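# Balance a board on a block with four cubes

## Task

Place the long board crosswise on top of the short block so it rests balanced there, with a pair of metal cubes sitting next to each other on each of the board's two ends.

## Robot and tools

Robot: two UFACTORY 850-type arms, left_arm and right_arm, each carrying a 16-motor four-digit hand (three fingers plus a thumb; left hand is the mirror of the right). Bases sit near (0, +0.39, 0) for left_arm and (0, -0.42, 0) for right_arm in the scene frame.

Scene frame: origin on the table surface halfway between the arms; +x points out over the table, +z up, +y toward left_arm. Camera left/right does not match arm names. Reported hand-point positions (metres), quaternions (wxyz) and velocities use this frame and may be a few cm off, worse at long reach.

Hand point axes: +z runs along straightened fingers toward the tips; y is normal to the palm, whose surface sits at y = -0.062 m; fingertips swing toward +y when bending. On the right hand +x points away from the thumb; on the left hand +x points toward it. A rigid mast behind the wrist on the palm side can collide with objects. Fingertips carry rubber caps.

The 48-number row (used by execute_actions and move): one flat list covering both arms, every value in [-1, 1]. Order: left dx, dy, dz, rx, ry, rz; then 16 left hand goals; left current_limit, left speed; then the same 24 for the right arm. All 48 must be present even when one arm is idle.

Pose part (dx..rz): an offset, not a pose. It is measured from that arm's Hand target at the moment the action or move begins, along scene-frame axes; rotation (rx, ry, rz) is a rotation vector about the Hand target position. Scale: 1.0 equals 0.6 m or 180 degrees. In execute_actions every row in one action is relative to the same starting target, not to the previous row; a new call starts from the updated target, so repeating an offset keeps moving. Sending six zeros re-requests the current Hand target (useful to close a shortfall or stop a press). The controller limits each step to within 70 mm and 16 degrees of the measured pose; if the hand stops short, send the remaining distance as an offset.

Hand part: 16 absolute goal values, each mapped linearly between a hinge's two stops, in this order: index_mcp, index_abd, index_pip, index_dip, middle_mcp, middle_abd, middle_pip, middle_dip, ring_mcp, ring_abd, ring_pip, ring_dip, thumb_cmc, thumb_axl, thumb_mcp, thumb_ipl. Moving toward -1 curls the finger hinges (mcp straight at +0.75, pip at +0.58, dip at +0.70); _abd is straight at 0. thumb_cmc straight (beside the palm) at +0.71, toward -1 it comes round in front of the palm; thumb_axl straight at +0.68; thumb_mcp straight at +0.23, thumb_ipl at +0.17. Zero is a real goal, so to keep a hand unchanged copy back its hand_goal, hand_current_limit and hand_speed. current_limit: -1 maps to 0 mA, +1 to 550 mA (minimum 11 mA); low values weaken and slow fingers. speed: motors run at (speed+1)/2 of 8.5 rad/s. Defaults are +0.4 and -0.6; last values persist. A finger only squeezes while its goal lies past the object surface.

Tools:
- execute_actions(actions, cameras): actions is a list of actions, each a list of up to 15 rows (one row per 1/30 s step; a short list repeats its final row to fill 15 steps). An empty list returns state plus images.
- move(target, speed, blend, blocking, cameras): target is one 48-number row or up to 15 rows, all offsets from the same starting Hand targets. speed is path top speed in m/s, 0.002 to 1 (default 0.25; rotation up to twice that in rad/s), one value or one per target. blend in metres rounds corners between listed targets; 0 means stop at each. blocking=false returns after about 0.5 s while motion continues. Paths last 0.5 to 10 s and do not avoid obstacles; keep paths away from an arm's own base.
- wait(seconds 0 to 10), stop() brakes a running move, zoom_image(camera, region [x0,y0,x1,y1] pixels, max 504x504) on the newest image, clear_fault(arm), read_manual(section), finished_scene(scene) with the current scene number; irreversible.

Cameras: cam_head_left, cam_head_right, cam_high (896x504), cam_left_wrist, cam_right_wrist (616x616 fisheye). Pass names or ["all"] in cameras.

Results: end_effector_position, end_effector_quat_wxyz, velocities, Hand target (last commanded pose after clipping; next offsets start here), Joint positions, joint torques (include arm weight, noisy), and per-motor hand_goal, hand_measured, hand_current_ma, hand_state (moving, goal, blocked, overload). A move adds a move: line such as done, off_target, moving, held or fault; limits=paced means clipping, limits=held means steps were withheld. Warnings include MOTOR HOT, OVER-TEMPERATURE FAULT, TORQUE FAULT and HAND FAULT.

Cautions: nothing may leave the table; place parts gently, never release them while moving, avoid slams and big drops. Heavy contact torque or a motor stuck at its limit stops the arm until clear_fault. Hand motors held at 495 mA or more for 5 s shut down for 10 s. Keep the arms and hands from touching each other; a hand gripping the other hand's fingers counts. Holding loads or stretching out heats motors. Approach slowly near contact, since faster moves and deeper targets hit harder. Objects may get small random nudges.

Each tool is called after ">>>" as name(argument=value, ...) on one line, values as JSON.

## Session

>>> execute_actions(actions=[])

Scene clock: 0.00 s.
left_arm: end_effector_position=(+0.1137, +0.6660, +0.2187) hand_goal=(+0.754, +0.000, +0.576, +0.696, +0.754, +0.000, +0.576, +0.696, +0.754, +0.000, +0.576, +0.696, +0.714, +0.678, +0.226, +0.168) hand_measured=(+0.754, +0.000, +0.576, +0.696, +0.754, +0.000, +0.576, +0.696, +0.754, +0.000, +0.576, +0.696, +0.714, +0.678, +0.226, +0.168) hand_current_ma=(+0, +0, +0, +0, +0, +0, +0, +0, +0, +0, +0, +0, +0, +0, +0, +0) hand_state=(goal, goal, goal, goal, goal, goal, goal, goal, goal, goal, goal, goal, goal, goal, goal, goal) hand_current_limit=0.40 hand_speed=-0.60 end_effector_quat_wxyz=(-0.157, -0.301, +0.934, +0.114) | right_arm: end_effector_position=(+0.4592, +0.2038, +0.3876) hand_goal=(+0.754, +0.000, +0.576, +0.696, +0.754, +0.000, +0.576, +0.696, +0.754, +0.000, +0.576, +0.696, +0.714, +0.678, +0.226, +0.168) hand_measured=(+0.754, +0.000, +0.576, +0.696, +0.754, +0.000, +0.576, +0.696, +0.754, +0.000, +0.576, +0.696, +0.714, +0.678, +0.226, +0.168) hand_current_ma=(+0, +0, +0, +0, +0, +0, +0, +0, +0, +0, +0, +0, +0, +0, +0, +0) hand_state=(goal, goal, goal, goal, goal, goal, goal, goal, goal, goal, goal, goal, goal, goal, goal, goal) hand_current_limit=0.40 hand_speed=-0.60 end_effector_quat_wxyz=(+0.005, +0.455, +0.726, +0.515)
Joint positions: left_arm=[0.669 -0.135 -0.446 0.574 -0.618 -0.486] | right_arm=[1.048 -0.497 -1.089 -3.066 -0.49 -1.068]
Joint velocities: within noise
Joint torques (N m): no reading
Hand target: left_arm +0.1137, +0.6660, +0.2187; -0.157, -0.301, +0.934, +0.114 | right_arm +0.4592, +0.2038, +0.3876; +0.005, +0.455, +0.726, +0.515

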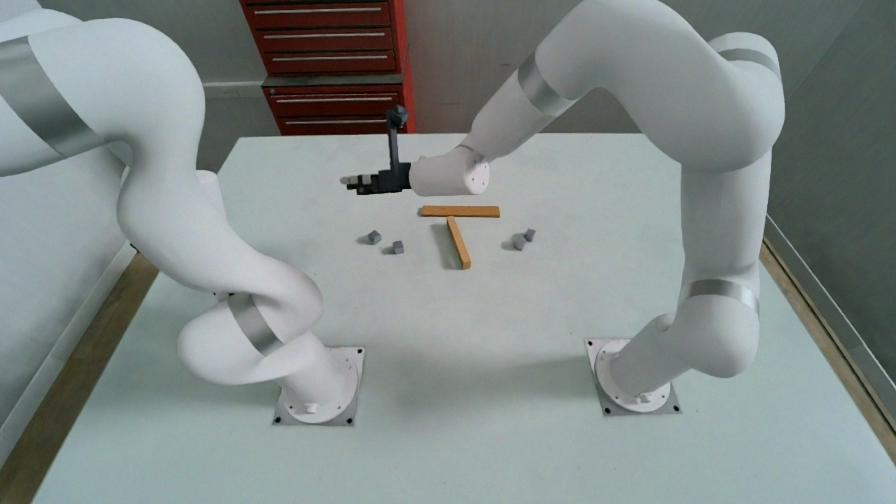

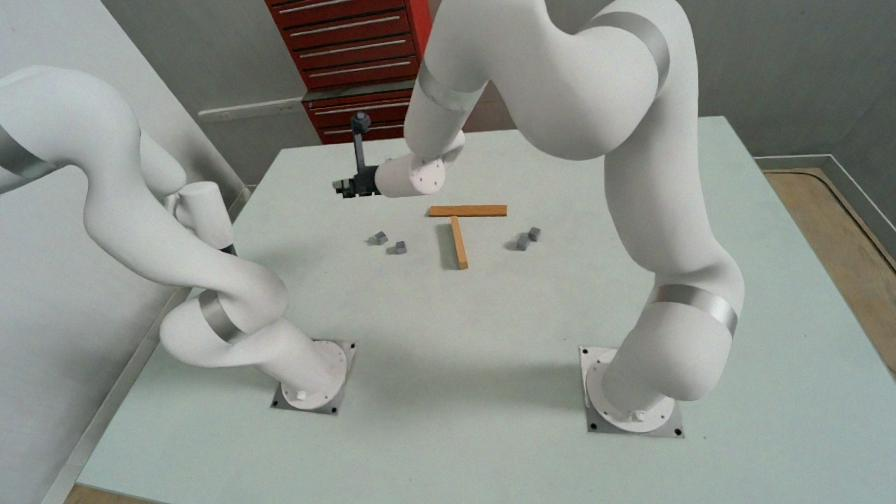

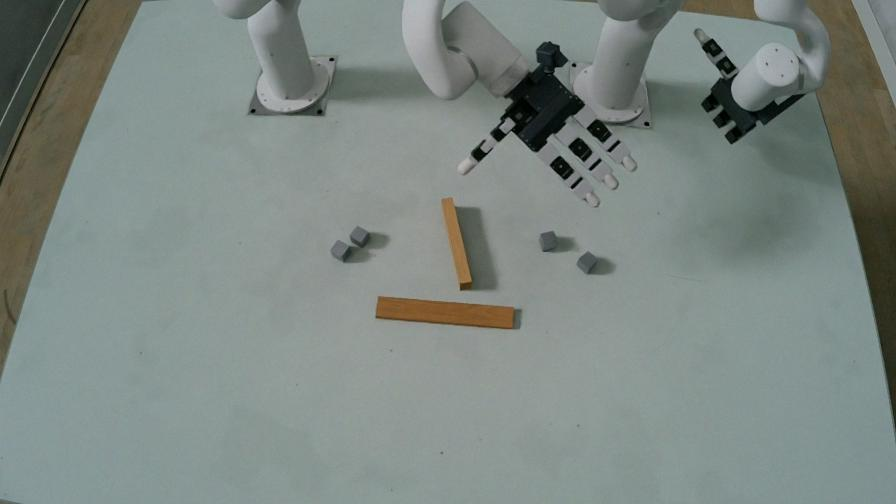

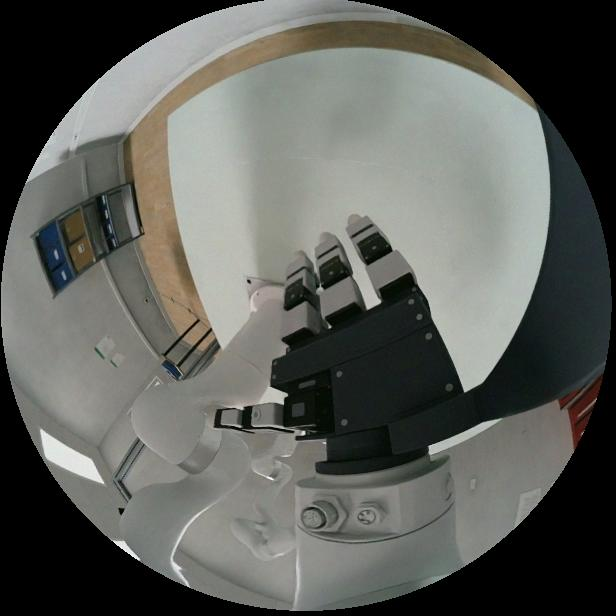

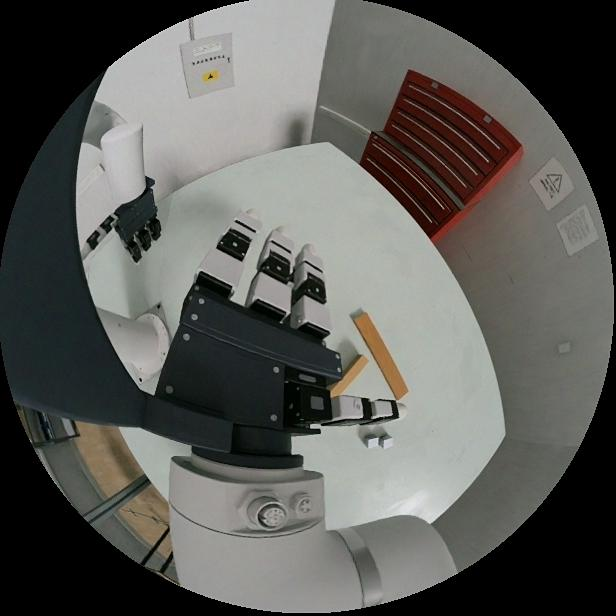

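>>> zoom_image(camera="cam_high", region=[300, 170, 660, 350])

>>> zoom_image(camera="cam_head_left", region=[330, 160, 570, 300])

Scaled by 1.400.

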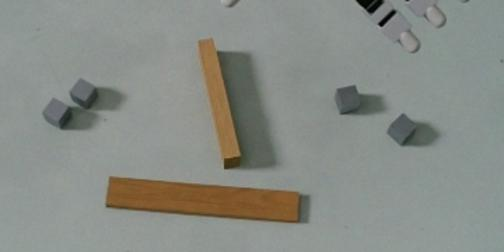

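Scaled by 2.100.

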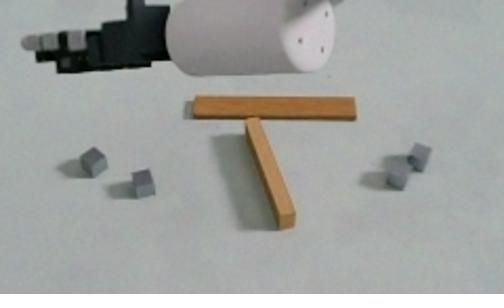

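>>> move(target=[0.31,-0.443,0.218,-0.074,-0.102,-0.196, 0.754,0.2,0.576,0.696, 0.754,-0.2,0.576,0.696, -0.25,0,-0.55,-0.174, 0.714,0.678,0.226,0.168, 0.4,-0.6, -0.265,-0.923,-0.03,0.004,0.404,-0.570, 0.754,0.2,0.576,0.696, 0.754,-0.2,0.576,0.696, -0.25,0,-0.55,-0.174, 0.714,0.678,0.226,0.168, 0.4,-0.6], speed=0.25, cameras=["all"])

Scene clock: 290.57 s.
left_arm: end_effector_position=(+0.2996, +0.4002, +0.3495) hand_goal=(+0.754, +0.200, +0.576, +0.696, +0.754, -0.200, +0.576, +0.696, -0.250, +0.000, -0.550, -0.174, +0.714, +0.678, +0.226, +0.168) hand_measured=(+0.754, +0.194, +0.576, +0.696, +0.754, -0.196, +0.576, +0.696, -0.232, +0.000, -0.546, -0.172, +0.714, +0.678, +0.224, +0.168) hand_current_ma=(+0, -5, +0, +0, +0, +3, +0, +0, +33, +0, +4, +2, +0, +0, -2, +0) hand_state=(goal, goal, goal, goal, goal, goal, goal, goal, goal, goal, goal, goal, goal, goal, goal, goal) hand_current_limit=0.40 hand_speed=-0.60 end_effector_quat_wxyz=(+0.000, +0.000, +1.000, +0.000) | right_arm: end_effector_position=(+0.3002, -0.3500, +0.3696) hand_goal=(+0.754, +0.200, +0.576, +0.696, +0.754, -0.200, +0.576, +0.696, -0.250, +0.000, -0.550, -0.174, +0.714, +0.678, +0.226, +0.168) hand_measured=(+0.754, +0.200, +0.576, +0.696, +0.754, -0.194, +0.576, +0.696, -0.238, +0.000, -0.548, -0.172, +0.716, +0.678, +0.224, +0.168) hand_current_ma=(+0, +0, +0, +0, +0, +4, +0, +0, +16, +0, +1, +1, +2, +0, -2, +0) hand_state=(goal, goal, goal, goal, goal, goal, goal, goal, goal, goal, goal, goal, goal, goal, goal, goal) hand_current_limit=0.40 hand_speed=-0.60 end_effector_quat_wxyz=(+0.000, +1.000, +0.000, +0.001)
Joint positions: left_arm=[-0.207 0.217 -0.616 0 -0.834 -0.217] | right_arm=[0.472 0.185 -0.69 -0.001 -0.874 -2.676]
Joint torques (N m): left_arm=[-12.94 0.18 -29.16 -2.62 -0.19 1.67] | right_arm=[-8.51 31.58 -11.91 4.15 -2.38 -0.92]
Hand target: left_arm +0.2997, +0.4002, +0.3495; +0.000, +0.000, +1.000, +0.000 | right_arm +0.3002, -0.3500, +0.3696; +0.000, +1.000, +0.000, +0.001
Off the commanded pose: left_arm 0.000 m, 0 deg | right_arm 0.000 m, 0 deg.
move: done

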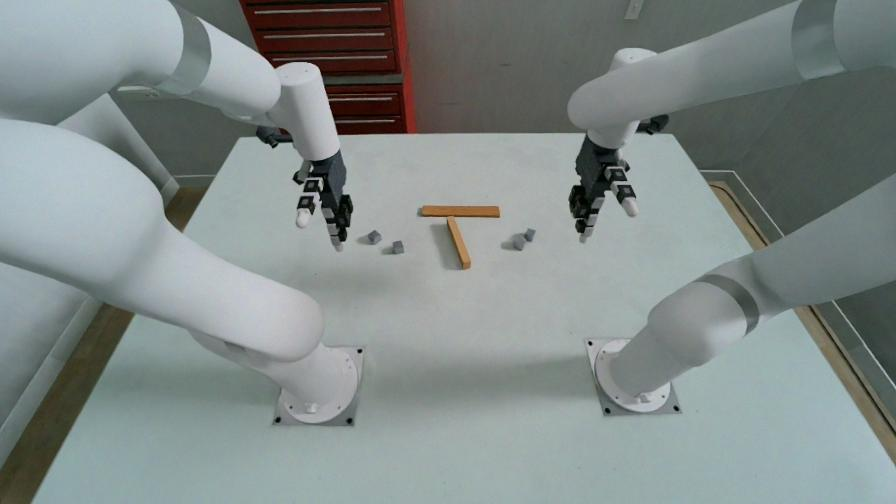

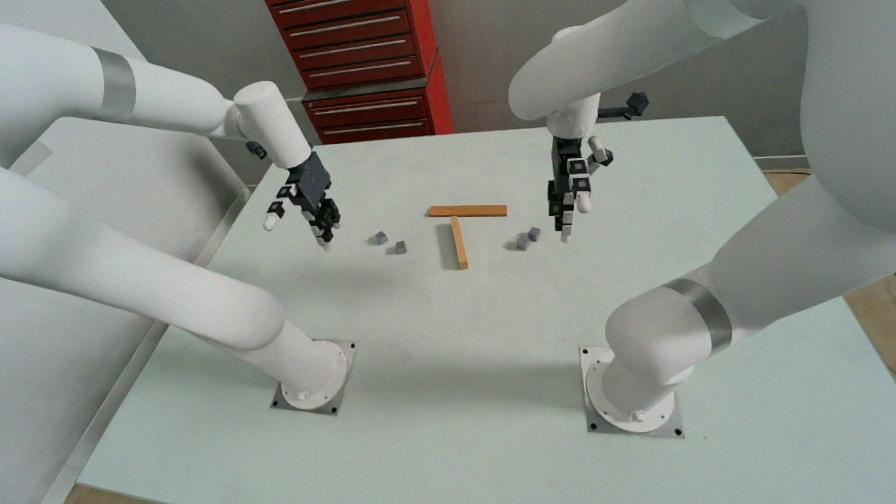

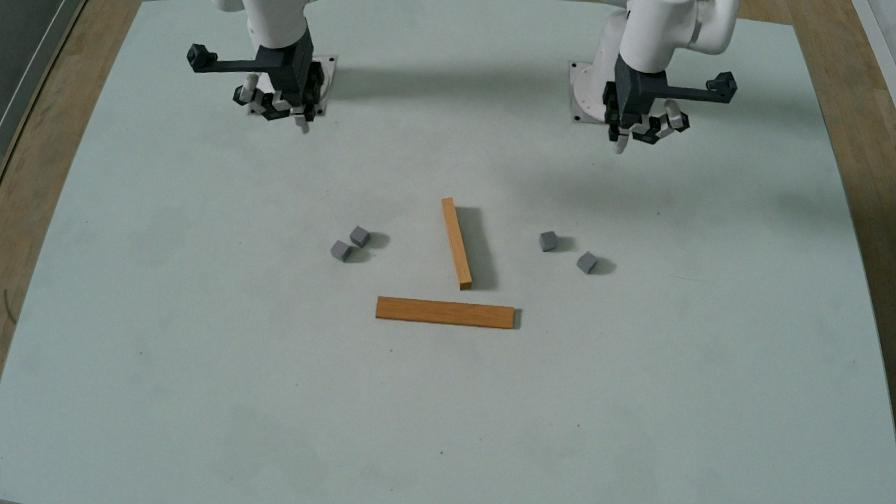

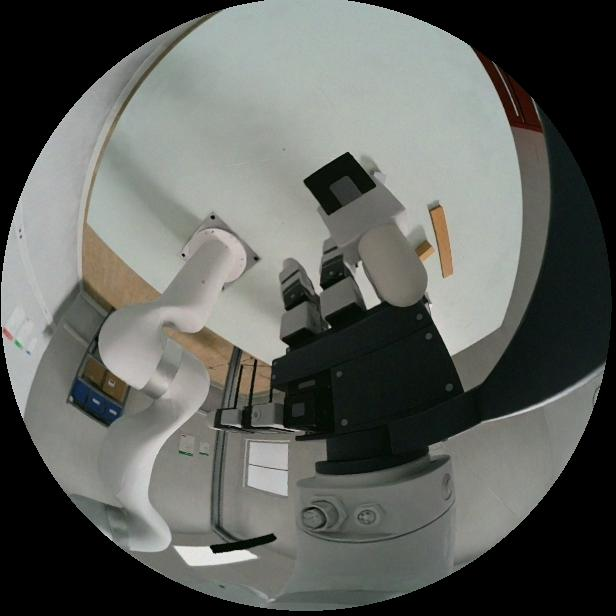

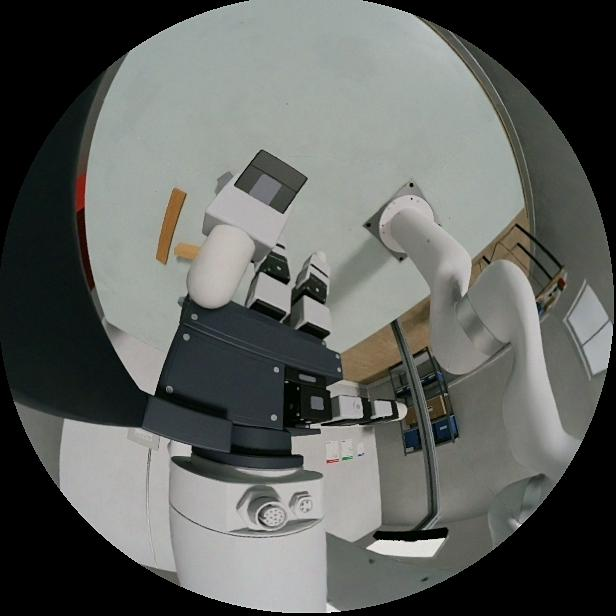

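>>> move(target=[0.167,-0.083,-0.249,0,0,0, 0.754,0.2,0.576,0.696, 0.754,-0.2,0.576,0.696, -0.89,0,-0.372,0.696, 0.714,0.678,0.226,0.168, 0.4,-0.6, 0.167,0.0,-0.283,0,0,0, 0.754,0.2,0.576,0.696, 0.754,-0.2,0.576,0.696, -0.89,0,-0.372,0.696, 0.714,0.678,0.226,0.168, 0.4,-0.6], speed=0.2, cameras=["all"])

>>> zoom_image(camera="cam_high", region=[260, 130, 480, 290])

>>> zoom_image(camera="cam_high", region=[480, 130, 700, 290])

>>> zoom_image(camera="cam_high", region=[360, 180, 580, 340])

Scene clock: 338.33 s.
left_arm: end_effector_position=(+0.3999, +0.3504, +0.2001) hand_goal=(+0.754, +0.200, +0.576, +0.696, +0.754, -0.200, +0.576, +0.696, -0.890, +0.000, -0.372, +0.696, +0.714, +0.678, +0.226, +0.168) hand_measured=(+0.754, +0.196, +0.576, +0.696, +0.754, -0.196, +0.576, +0.696, -0.858, +0.032, -0.376, +0.684, +0.714, +0.678, +0.224, +0.168) hand_current_ma=(+0, -4, +0, +0, +0, +3, +0, +0, +72, +54, -5, -16, +0, +0, -3, +0) hand_state=(goal, goal, goal, goal, goal, goal, goal, goal, blocked, blocked, goal, goal, goal, goal, goal, goal) hand_current_limit=0.40 hand_speed=-0.60 end_effector_quat_wxyz=(+0.000, +0.000, +1.000, +0.000) | right_arm: end_effector_position=(+0.4004, -0.3501, +0.1998) hand_goal=(+0.754, +0.200, +0.576, +0.696, +0.754, -0.200, +0.576, +0.696, -0.890, +0.000, -0.372, +0.696, +0.714, +0.678, +0.226, +0.168) hand_measured=(+0.754, +0.200, +0.576, +0.696, +0.754, -0.194, +0.576, +0.696, -0.856, +0.028, -0.378, +0.684, +0.716, +0.678, +0.224, +0.168) hand_current_ma=(+0, +0, +0, +0, +0, +3, +0, +0, +69, +41, -5, -15, +2, +0, -2, +0) hand_state=(goal, goal, goal, goal, goal, goal, goal, goal, blocked, blocked, goal, goal, goal, goal, goal, goal) hand_current_limit=0.40 hand_speed=-0.60 end_effector_quat_wxyz=(+0.000, +1.000, +0.000, +0.001)
Joint positions: left_arm=[-0.269 -0.308 -0.767 0 -0.459 -0.279] | right_arm=[0.371 -0.312 -0.771 -0.002 -0.458 -2.777]
Joint torques (N m): left_arm=[-12.81 22.14 -26.52 4.87 1.82 -1.83] | right_arm=[-7.96 22.81 -16.65 4.13 2.16 -1.1]
Hand target: left_arm +0.3999, +0.3504, +0.2001; +0.000, +0.000, +1.000, +0.000 | right_arm +0.4004, -0.3500, +0.1998; +0.000, +1.000, +0.000, +0.001
Off the commanded pose: left_arm 0.000 m, 0 deg | right_arm 0.000 m, 0 deg.
move: done

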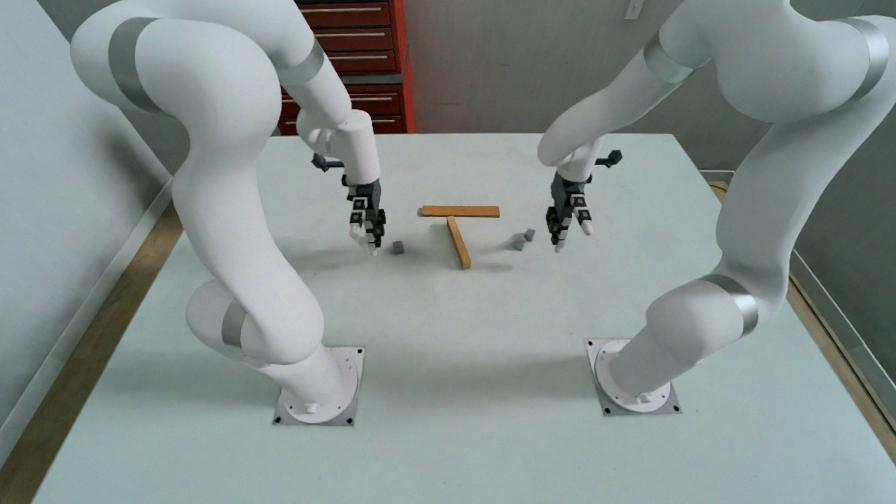

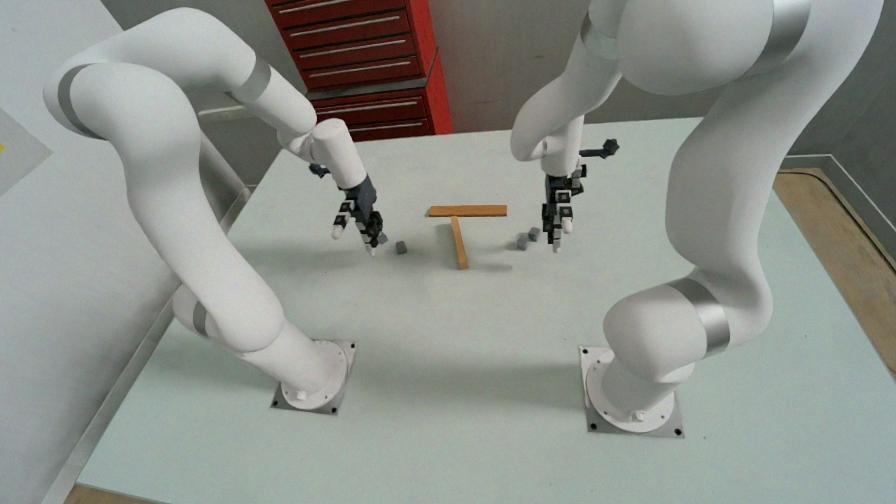

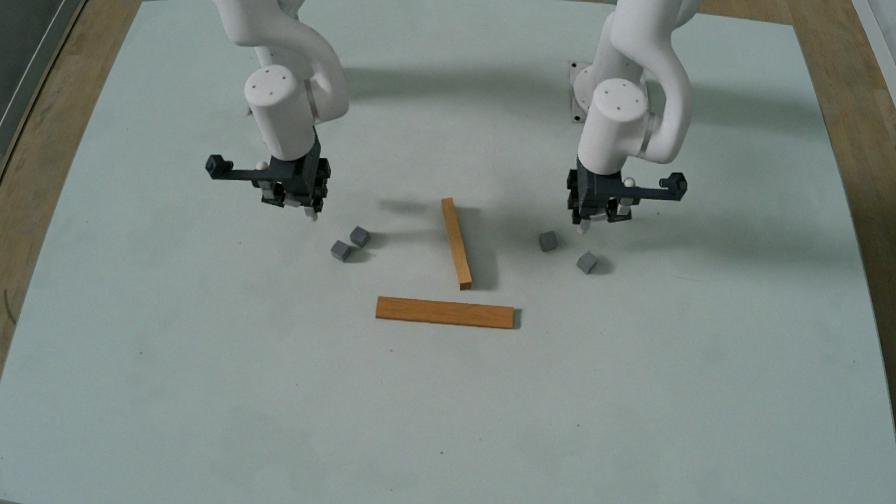

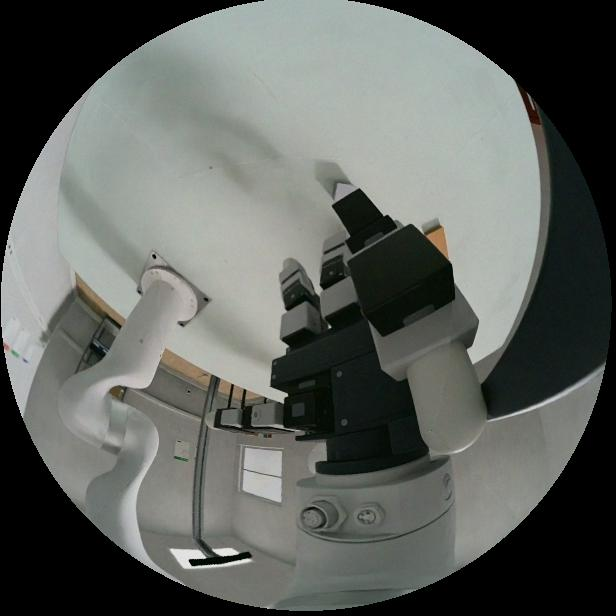

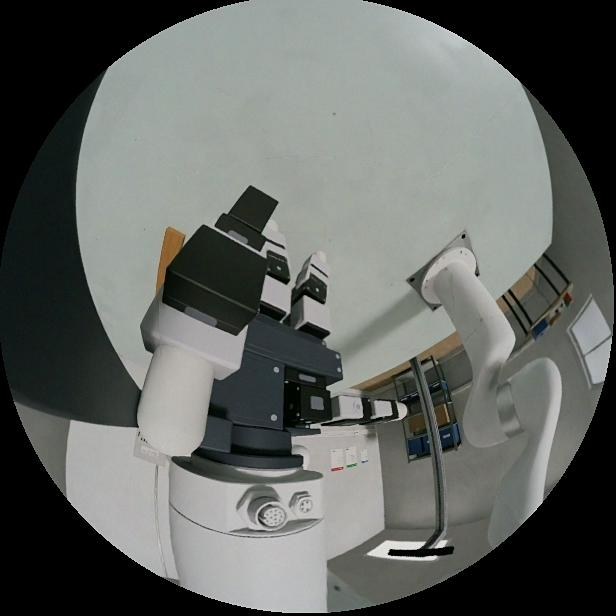

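Scaled by 2.291.

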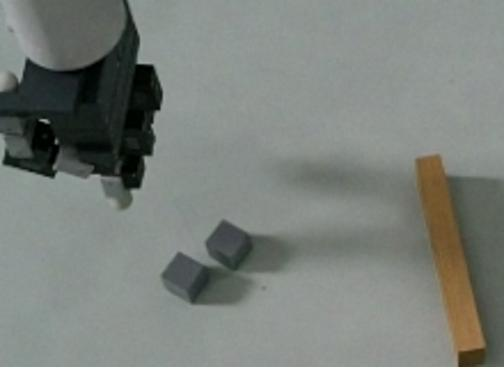

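Scaled by 2.291.

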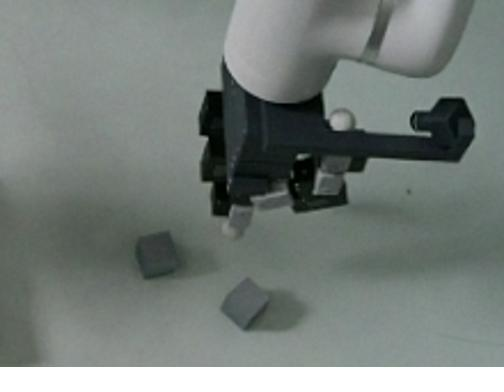

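Scaled by 2.291.

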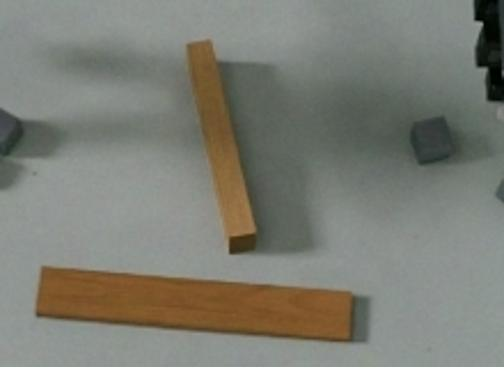

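>>> move(target=[0.167,0,-0.0583,0,0,0, 0.754,0.2,0.576,0.696, 0.754,-0.2,0.576,0.696, -0.89,0,-0.372,0.696, 0.714,0.678,0.226,0.168, 0.4,-0.6, 0.167,0.0,-0.0583,0,0,0, 0.754,0.2,0.576,0.696, 0.754,-0.2,0.576,0.696, -0.89,0,-0.372,0.696, 0.714,0.678,0.226,0.168, 0.4,-0.6], speed=0.2, cameras=["all"])

>>> zoom_image(camera="cam_high", region=[260, 180, 400, 320])

>>> zoom_image(camera="cam_high", region=[500, 180, 640, 320])

>>> zoom_image(camera="cam_right_wrist", region=[100, 150, 400, 450])

Scene clock: 389.53 s.
left_arm: end_effector_position=(+0.5001, +0.3504, +0.1651) hand_goal=(+0.754, +0.200, +0.576, +0.696, +0.754, -0.200, +0.576, +0.696, -0.890, +0.000, -0.372, +0.696, +0.714, +0.678, +0.226, +0.168) hand_measured=(+0.754, +0.196, +0.576, +0.696, +0.754, -0.196, +0.576, +0.696, -0.858, +0.032, -0.376, +0.684, +0.714, +0.678, +0.224, +0.168) hand_current_ma=(+0, -4, +0, +0, +0, +3, +0, +0, +72, +54, -5, -16, +0, +0, -3, +0) hand_state=(goal, goal, goal, goal, goal, goal, goal, goal, blocked, blocked, goal, goal, goal, goal, goal, goal) hand_current_limit=0.40 hand_speed=-0.60 end_effector_quat_wxyz=(+0.000, +0.000, +1.000, +0.000) | right_arm: end_effector_position=(+0.5006, -0.3500, +0.1648) hand_goal=(+0.754, +0.200, +0.576, +0.696, +0.754, -0.200, +0.576, +0.696, -0.890, +0.000, -0.372, +0.696, +0.714, +0.678, +0.226, +0.168) hand_measured=(+0.754, +0.200, +0.576, +0.696, +0.754, -0.196, +0.576, +0.696, -0.856, +0.028, -0.378, +0.684, +0.716, +0.678, +0.224, +0.168) hand_current_ma=(+0, +0, +0, +0, +0, +3, +0, +0, +69, +41, -5, -15, +2, +0, -2, +0) hand_state=(goal, goal, goal, goal, goal, goal, goal, goal, blocked, blocked, goal, goal, goal, goal, goal, goal) hand_current_limit=0.40 hand_speed=-0.60 end_effector_quat_wxyz=(+0.000, +1.000, +0.000, +0.001)
Joint positions: left_arm=[-0.218 -0.565 -1.045 0 -0.481 -0.228] | right_arm=[0.304 -0.564 -1.043 -0.001 -0.478 -2.844]
Joint torques (N m): left_arm=[12.34 33.12 -25.96 -3.34 -2.09 1.63] | right_arm=[-6.2 35.29 -16.51 3.95 -2.35 -1.08]
Hand target: left_arm +0.5001, +0.3504, +0.1651; +0.000, +0.000, +1.000, +0.000 | right_arm +0.5006, -0.3500, +0.1648; +0.000, +1.000, +0.000, +0.001
Off the commanded pose: left_arm 0.000 m, 0 deg | right_arm 0.000 m, 0 deg.
move: done

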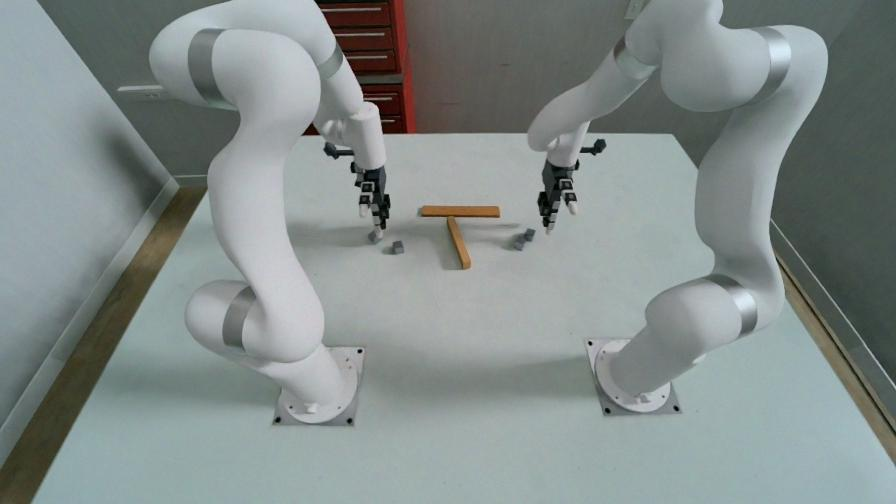

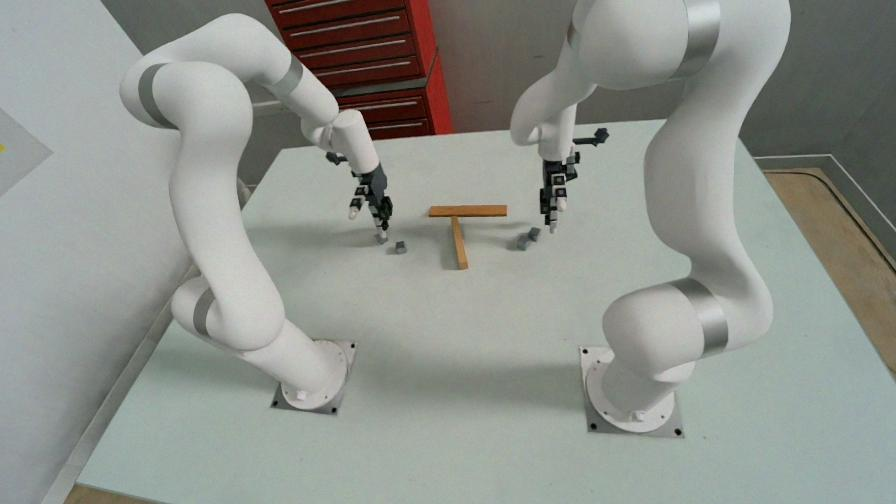

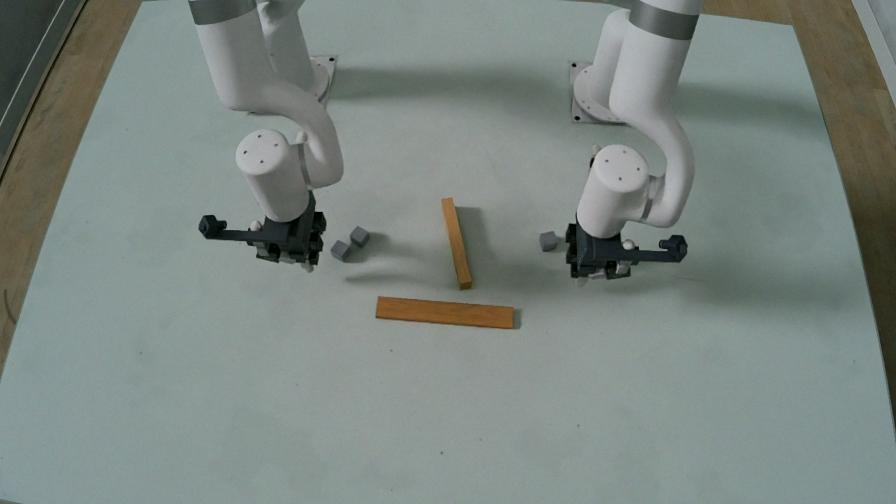

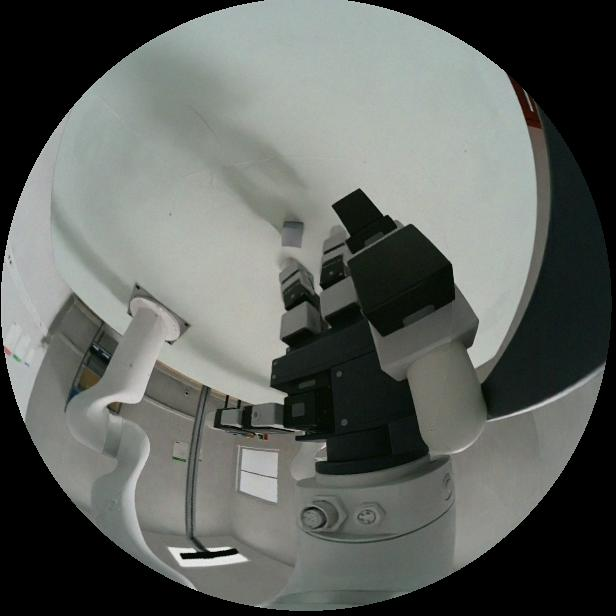

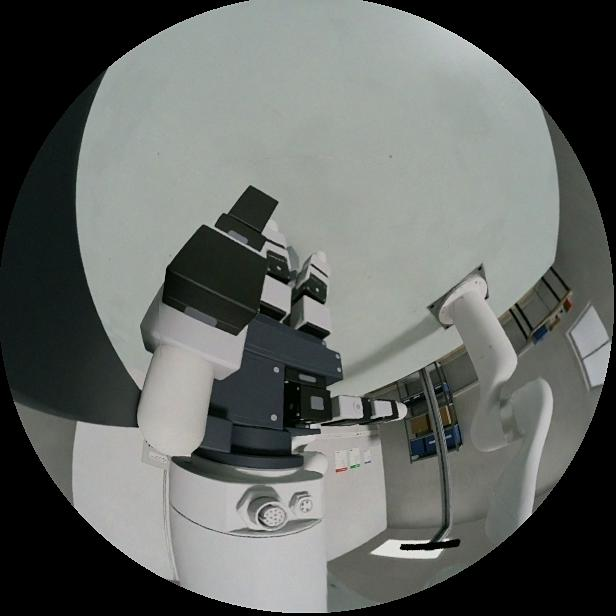

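Scaled by 3.600.

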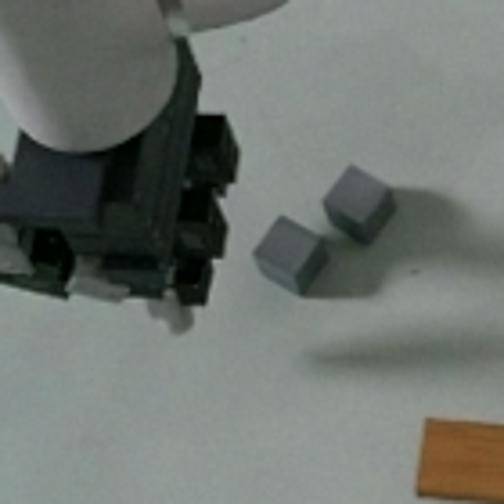

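Scaled by 3.600.

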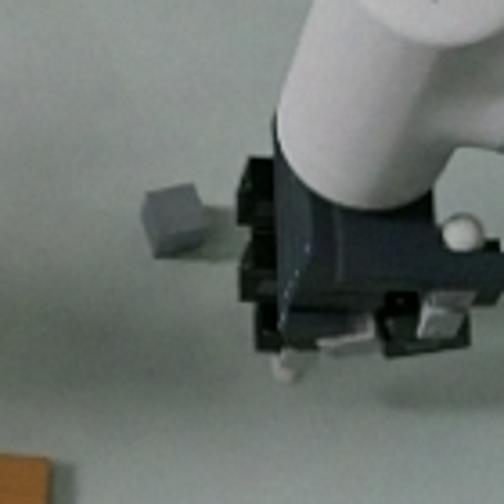

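Scaled by 1.680 from the camera's 616x616 image, which has a finer 880x880 frame.

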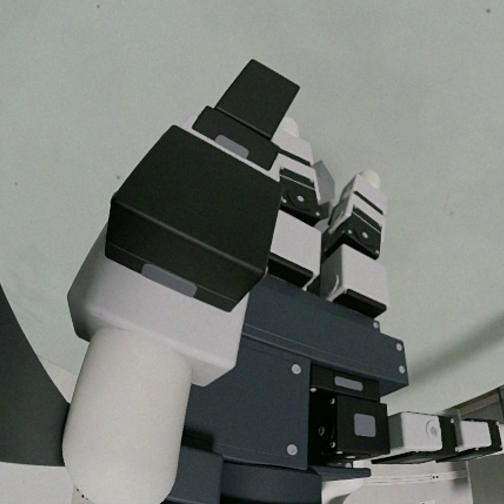

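>>> zoom_image(camera="cam_high", region=[320, 215, 380, 275])

>>> zoom_image(camera="cam_high", region=[530, 220, 610, 300])

>>> zoom_image(camera="cam_high", region=[370, 190, 530, 350])

Scaled by 8.400.

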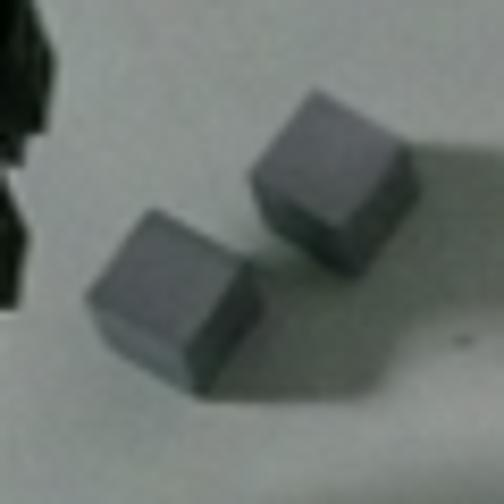

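Scaled by 6.300.

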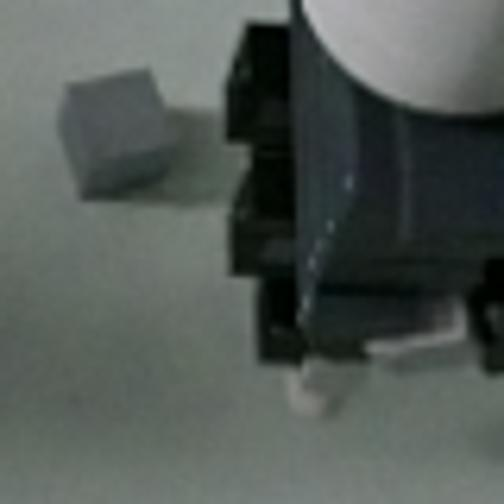

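Scaled by 3.150.

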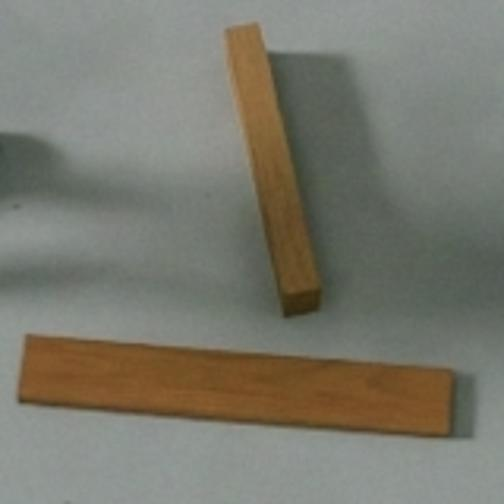

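>>> move(target=[[-0.083,0.133,0,0,0,0, 0.754,0.2,0.576,0.696, 0.754,-0.2,0.576,0.696, -0.89,0,-0.372,0.696, 0.714,0.678,0.226,0.168, 0.4,-0.6, 0,0.0,0,0,0,0, 0.754,0.2,0.576,0.696, 0.754,-0.2,0.576,0.696, -0.89,0,-0.372,0.696, 0.714,0.678,0.226,0.168, 0.4,-0.6],[-0.083,0.133,-0.0685,0,0,0, 0.754,0.2,0.576,0.696, 0.754,-0.2,0.576,0.696, -0.89,0,-0.372,0.696, 0.714,0.678,0.226,0.168, 0.4,-0.6, 0,0.0,-0.0685,0,0,0, 0.754,0.2,0.576,0.696, 0.754,-0.2,0.576,0.696, -0.89,0,-0.372,0.696, 0.714,0.678,0.226,0.168, 0.4,-0.6]], speed=[0.15,0.04], cameras=["cam_high","cam_head_left","cam_head_right"])

>>> zoom_image(camera="cam_high", region=[530, 220, 610, 300])

>>> zoom_image(camera="cam_high", region=[270, 210, 370, 310])

>>> zoom_image(camera="cam_head_left", region=[500, 200, 580, 280])

Scene clock: 606.83 s.
left_arm: end_effector_position=(+0.4503, +0.4302, +0.1240) hand_goal=(+0.754, +0.200, +0.576, +0.696, +0.754, -0.200, +0.576, +0.696, -0.890, +0.000, -0.372, +0.696, +0.714, +0.678, +0.226, +0.168) hand_measured=(+0.754, +0.196, +0.576, +0.696, +0.754, -0.196, +0.576, +0.696, -0.858, +0.032, -0.376, +0.684, +0.714, +0.678, +0.224, +0.168) hand_current_ma=(+0, -4, +0, +0, +0, +2, +0, +0, +72, +54, -5, -16, +0, +0, -3, +0) hand_state=(goal, goal, goal, goal, goal, goal, goal, goal, blocked, blocked, goal, goal, goal, goal, goal, goal) hand_current_limit=0.40 hand_speed=-0.60 end_effector_quat_wxyz=(+0.000, +0.000, +1.000, +0.000) | right_arm: end_effector_position=(+0.5006, -0.3500, +0.1238) hand_goal=(+0.754, +0.200, +0.576, +0.696, +0.754, -0.200, +0.576, +0.696, -0.890, +0.000, -0.372, +0.696, +0.714, +0.678, +0.226, +0.168) hand_measured=(+0.754, +0.200, +0.576, +0.696, +0.754, -0.196, +0.576, +0.696, -0.856, +0.028, -0.378, +0.684, +0.716, +0.678, +0.224, +0.168) hand_current_ma=(+0, +0, +0, +0, +0, +3, +0, +0, +69, +41, -5, -15, +2, +0, -2, +0) hand_state=(goal, goal, goal, goal, goal, goal, goal, goal, blocked, blocked, goal, goal, goal, goal, goal, goal) hand_current_limit=0.40 hand_speed=-0.60 end_effector_quat_wxyz=(+0.000, +1.000, +0.000, +0.001)
Joint positions: left_arm=[-0.078 -0.534 -0.859 0 -0.326 -0.088] | right_arm=[0.304 -0.64 -1.043 -0.001 -0.402 -2.843]
Joint torques (N m): left_arm=[12.29 30.77 -23.66 -1.52 1.81 1.23] | right_arm=[-8.28 38.76 -16.54 -3.6 2.15 0.98]
Hand target: left_arm +0.4503, +0.4302, +0.1240; +0.000, +0.000, +1.000, +0.000 | right_arm +0.5006, -0.3500, +0.1237; +0.000, +1.000, +0.000, +0.001
Off the commanded pose: left_arm 0.000 m, 0 deg | right_arm 0.000 m, 0 deg.
move: done
Images, in order (width x height): cam_head_left 896x504, cam_head_right 896x504, cam_high 896x504.

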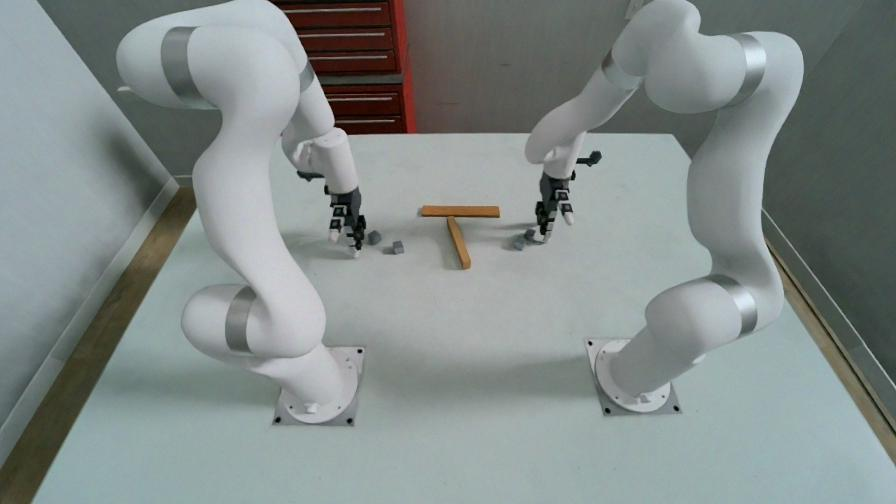

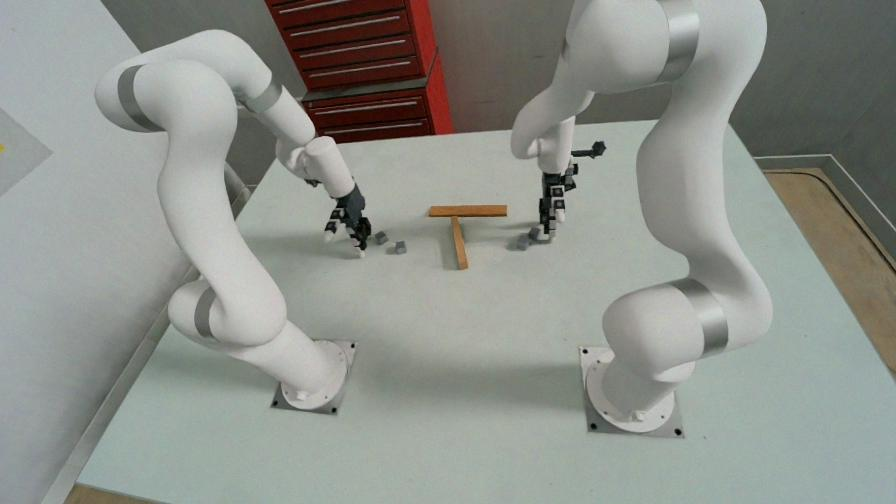

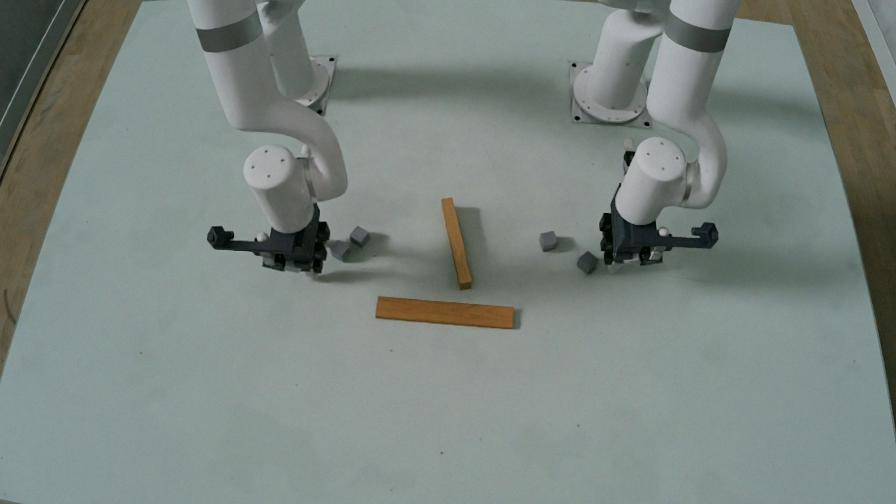

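Scaled by 6.300.

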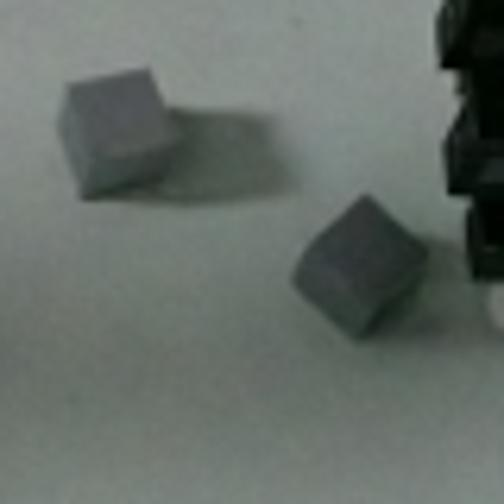

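Scaled by 5.040.

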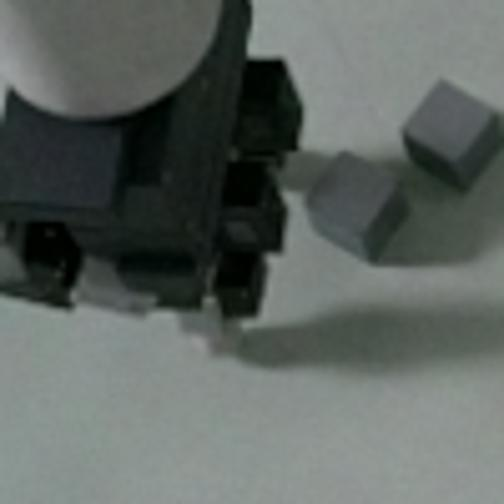

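Scaled by 6.300.

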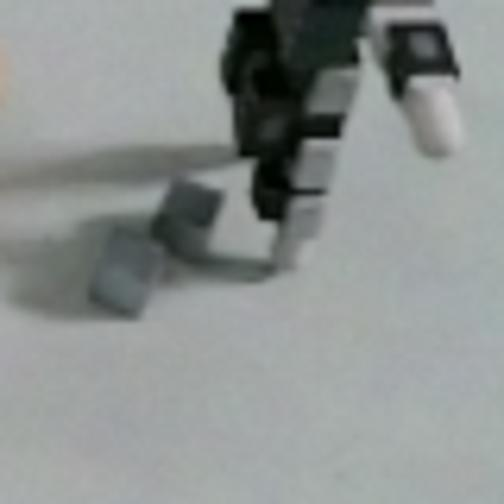

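>>> move(target=[0,0,-0.0125,0,0,0, 0.754,0.2,0.576,0.696, 0.754,-0.2,0.576,0.696, -0.89,0,-0.372,0.696, 0.714,0.678,0.226,0.168, 0.4,-0.6, 0,0.0,-0.0125,0,0,0, 0.754,0.2,0.576,0.696, 0.754,-0.2,0.576,0.696, -0.89,0,-0.372,0.696, 0.714,0.678,0.226,0.168, 0.4,-0.6], speed=0.02, cameras=["cam_high"])

>>> zoom_image(camera="cam_high", region=[565, 240, 605, 280])

Scene clock: 629.53 s.
left_arm: end_effector_position=(+0.4633, +0.4290, +0.1432) hand_goal=(+0.754, +0.200, +0.576, +0.696, +0.754, -0.200, +0.576, +0.696, -0.890, +0.000, -0.372, +0.696, +0.714, +0.678, +0.226, +0.168) hand_measured=(+0.752, +0.202, +0.576, +0.696, +0.752, -0.194, +0.576, +0.694, -0.858, +0.032, -0.376, +0.684, +0.714, +0.678, +0.222, +0.168) hand_current_ma=(-1, +2, +0, +0, -1, +5, +0, -1, +71, +54, -5, -16, +0, +0, -4, +0) hand_state=(goal, goal, goal, goal, goal, goal, goal, goal, blocked, blocked, goal, goal, goal, goal, goal, goal) hand_current_limit=0.40 hand_speed=-0.60 end_effector_quat_wxyz=(+0.027, +0.000, +1.000, -0.002) | right_arm: end_effector_position=(+0.5013, -0.3498, +0.1176) hand_goal=(+0.754, +0.200, +0.576, +0.696, +0.754, -0.200, +0.576, +0.696, -0.890, +0.000, -0.372, +0.696, +0.714, +0.678, +0.226, +0.168) hand_measured=(+0.752, +0.216, +0.576, +0.696, +0.754, -0.184, +0.576, +0.694, -0.856, +0.028, -0.378, +0.684, +0.716, +0.678, +0.224, +0.168) hand_current_ma=(-1, +18, +0, +0, +0, +18, +0, -1, +69, +41, -5, -15, +2, +0, -2, +0) hand_state=(goal, goal, goal, goal, goal, goal, goal, goal, blocked, blocked, goal, goal, goal, goal, goal, goal) hand_current_limit=0.40 hand_speed=-0.60 end_effector_quat_wxyz=(+0.000, +1.000, +0.000, +0.002)
Joint positions: left_arm=[-0.078 -0.492 -0.861 0 -0.315 -0.088] | right_arm=[0.304 -0.652 -1.044 -0.002 -0.388 -2.843]
Joint torques (N m): left_arm=[-0.62 61.67 -10.64 1.06 0.09 -0.08] | right_arm=[-5.41 -22.98 11.03 -4.05 5.78 0.97]
Hand target: left_arm +0.4633, +0.4290, +0.1432; +0.027, +0.000, +1.000, -0.002 (not the last commanded pose) | right_arm +0.5006, -0.3500, +0.1162; +0.000, +1.000, +0.000, +0.001
Off the commanded pose: left_arm 0.030 m, 3 deg | right_arm 0.002 m, 0 deg.
TORQUE FAULT: the external load on joint 2 (shoulder) of the left arm reached its load limit, and that arm stopped. The contact can be on any part of that arm beyond that joint, not only on its tool. A torque fault puts only its own arm into a fault stop. That arm's remaining commands of this call were not run. The hold on joint 2 (shoulder) of that arm was moved back by the arm itself, up to 3 degrees, as the stop began. That arm is still stopped at the end of this call. While its stop runs, that arm, its gripper or tool too, takes no new command.
CLEAR FAULT: the left arm stays stopped (state 4) until you call clear_fault(arm="left_arm").
End effector pose when the fault began: left_arm: position (+0.4512, +0.4301, +0.1199), quat_wxyz (+0.001, +0.000, +1.000, +0.000)
Joint positions when the fault began: left_arm=[-0.078 -0.543 -0.861 0 -0.315 -0.088]
move: fault (left_arm)
Images, in order (width x height): cam_high 896x504.

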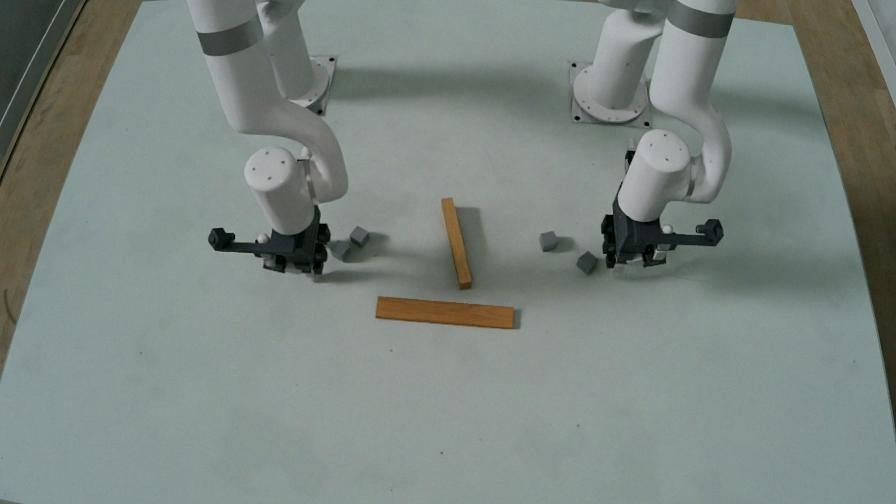

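Scaled by 12.600.

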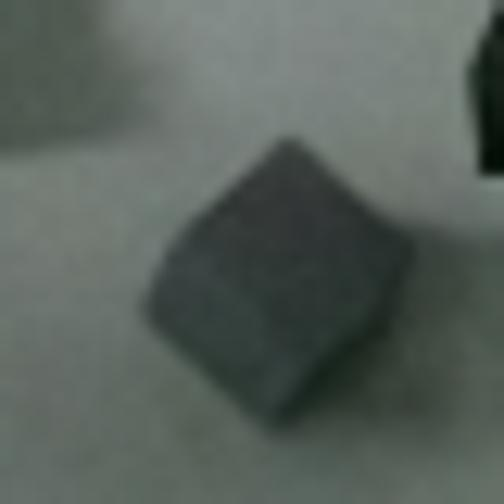

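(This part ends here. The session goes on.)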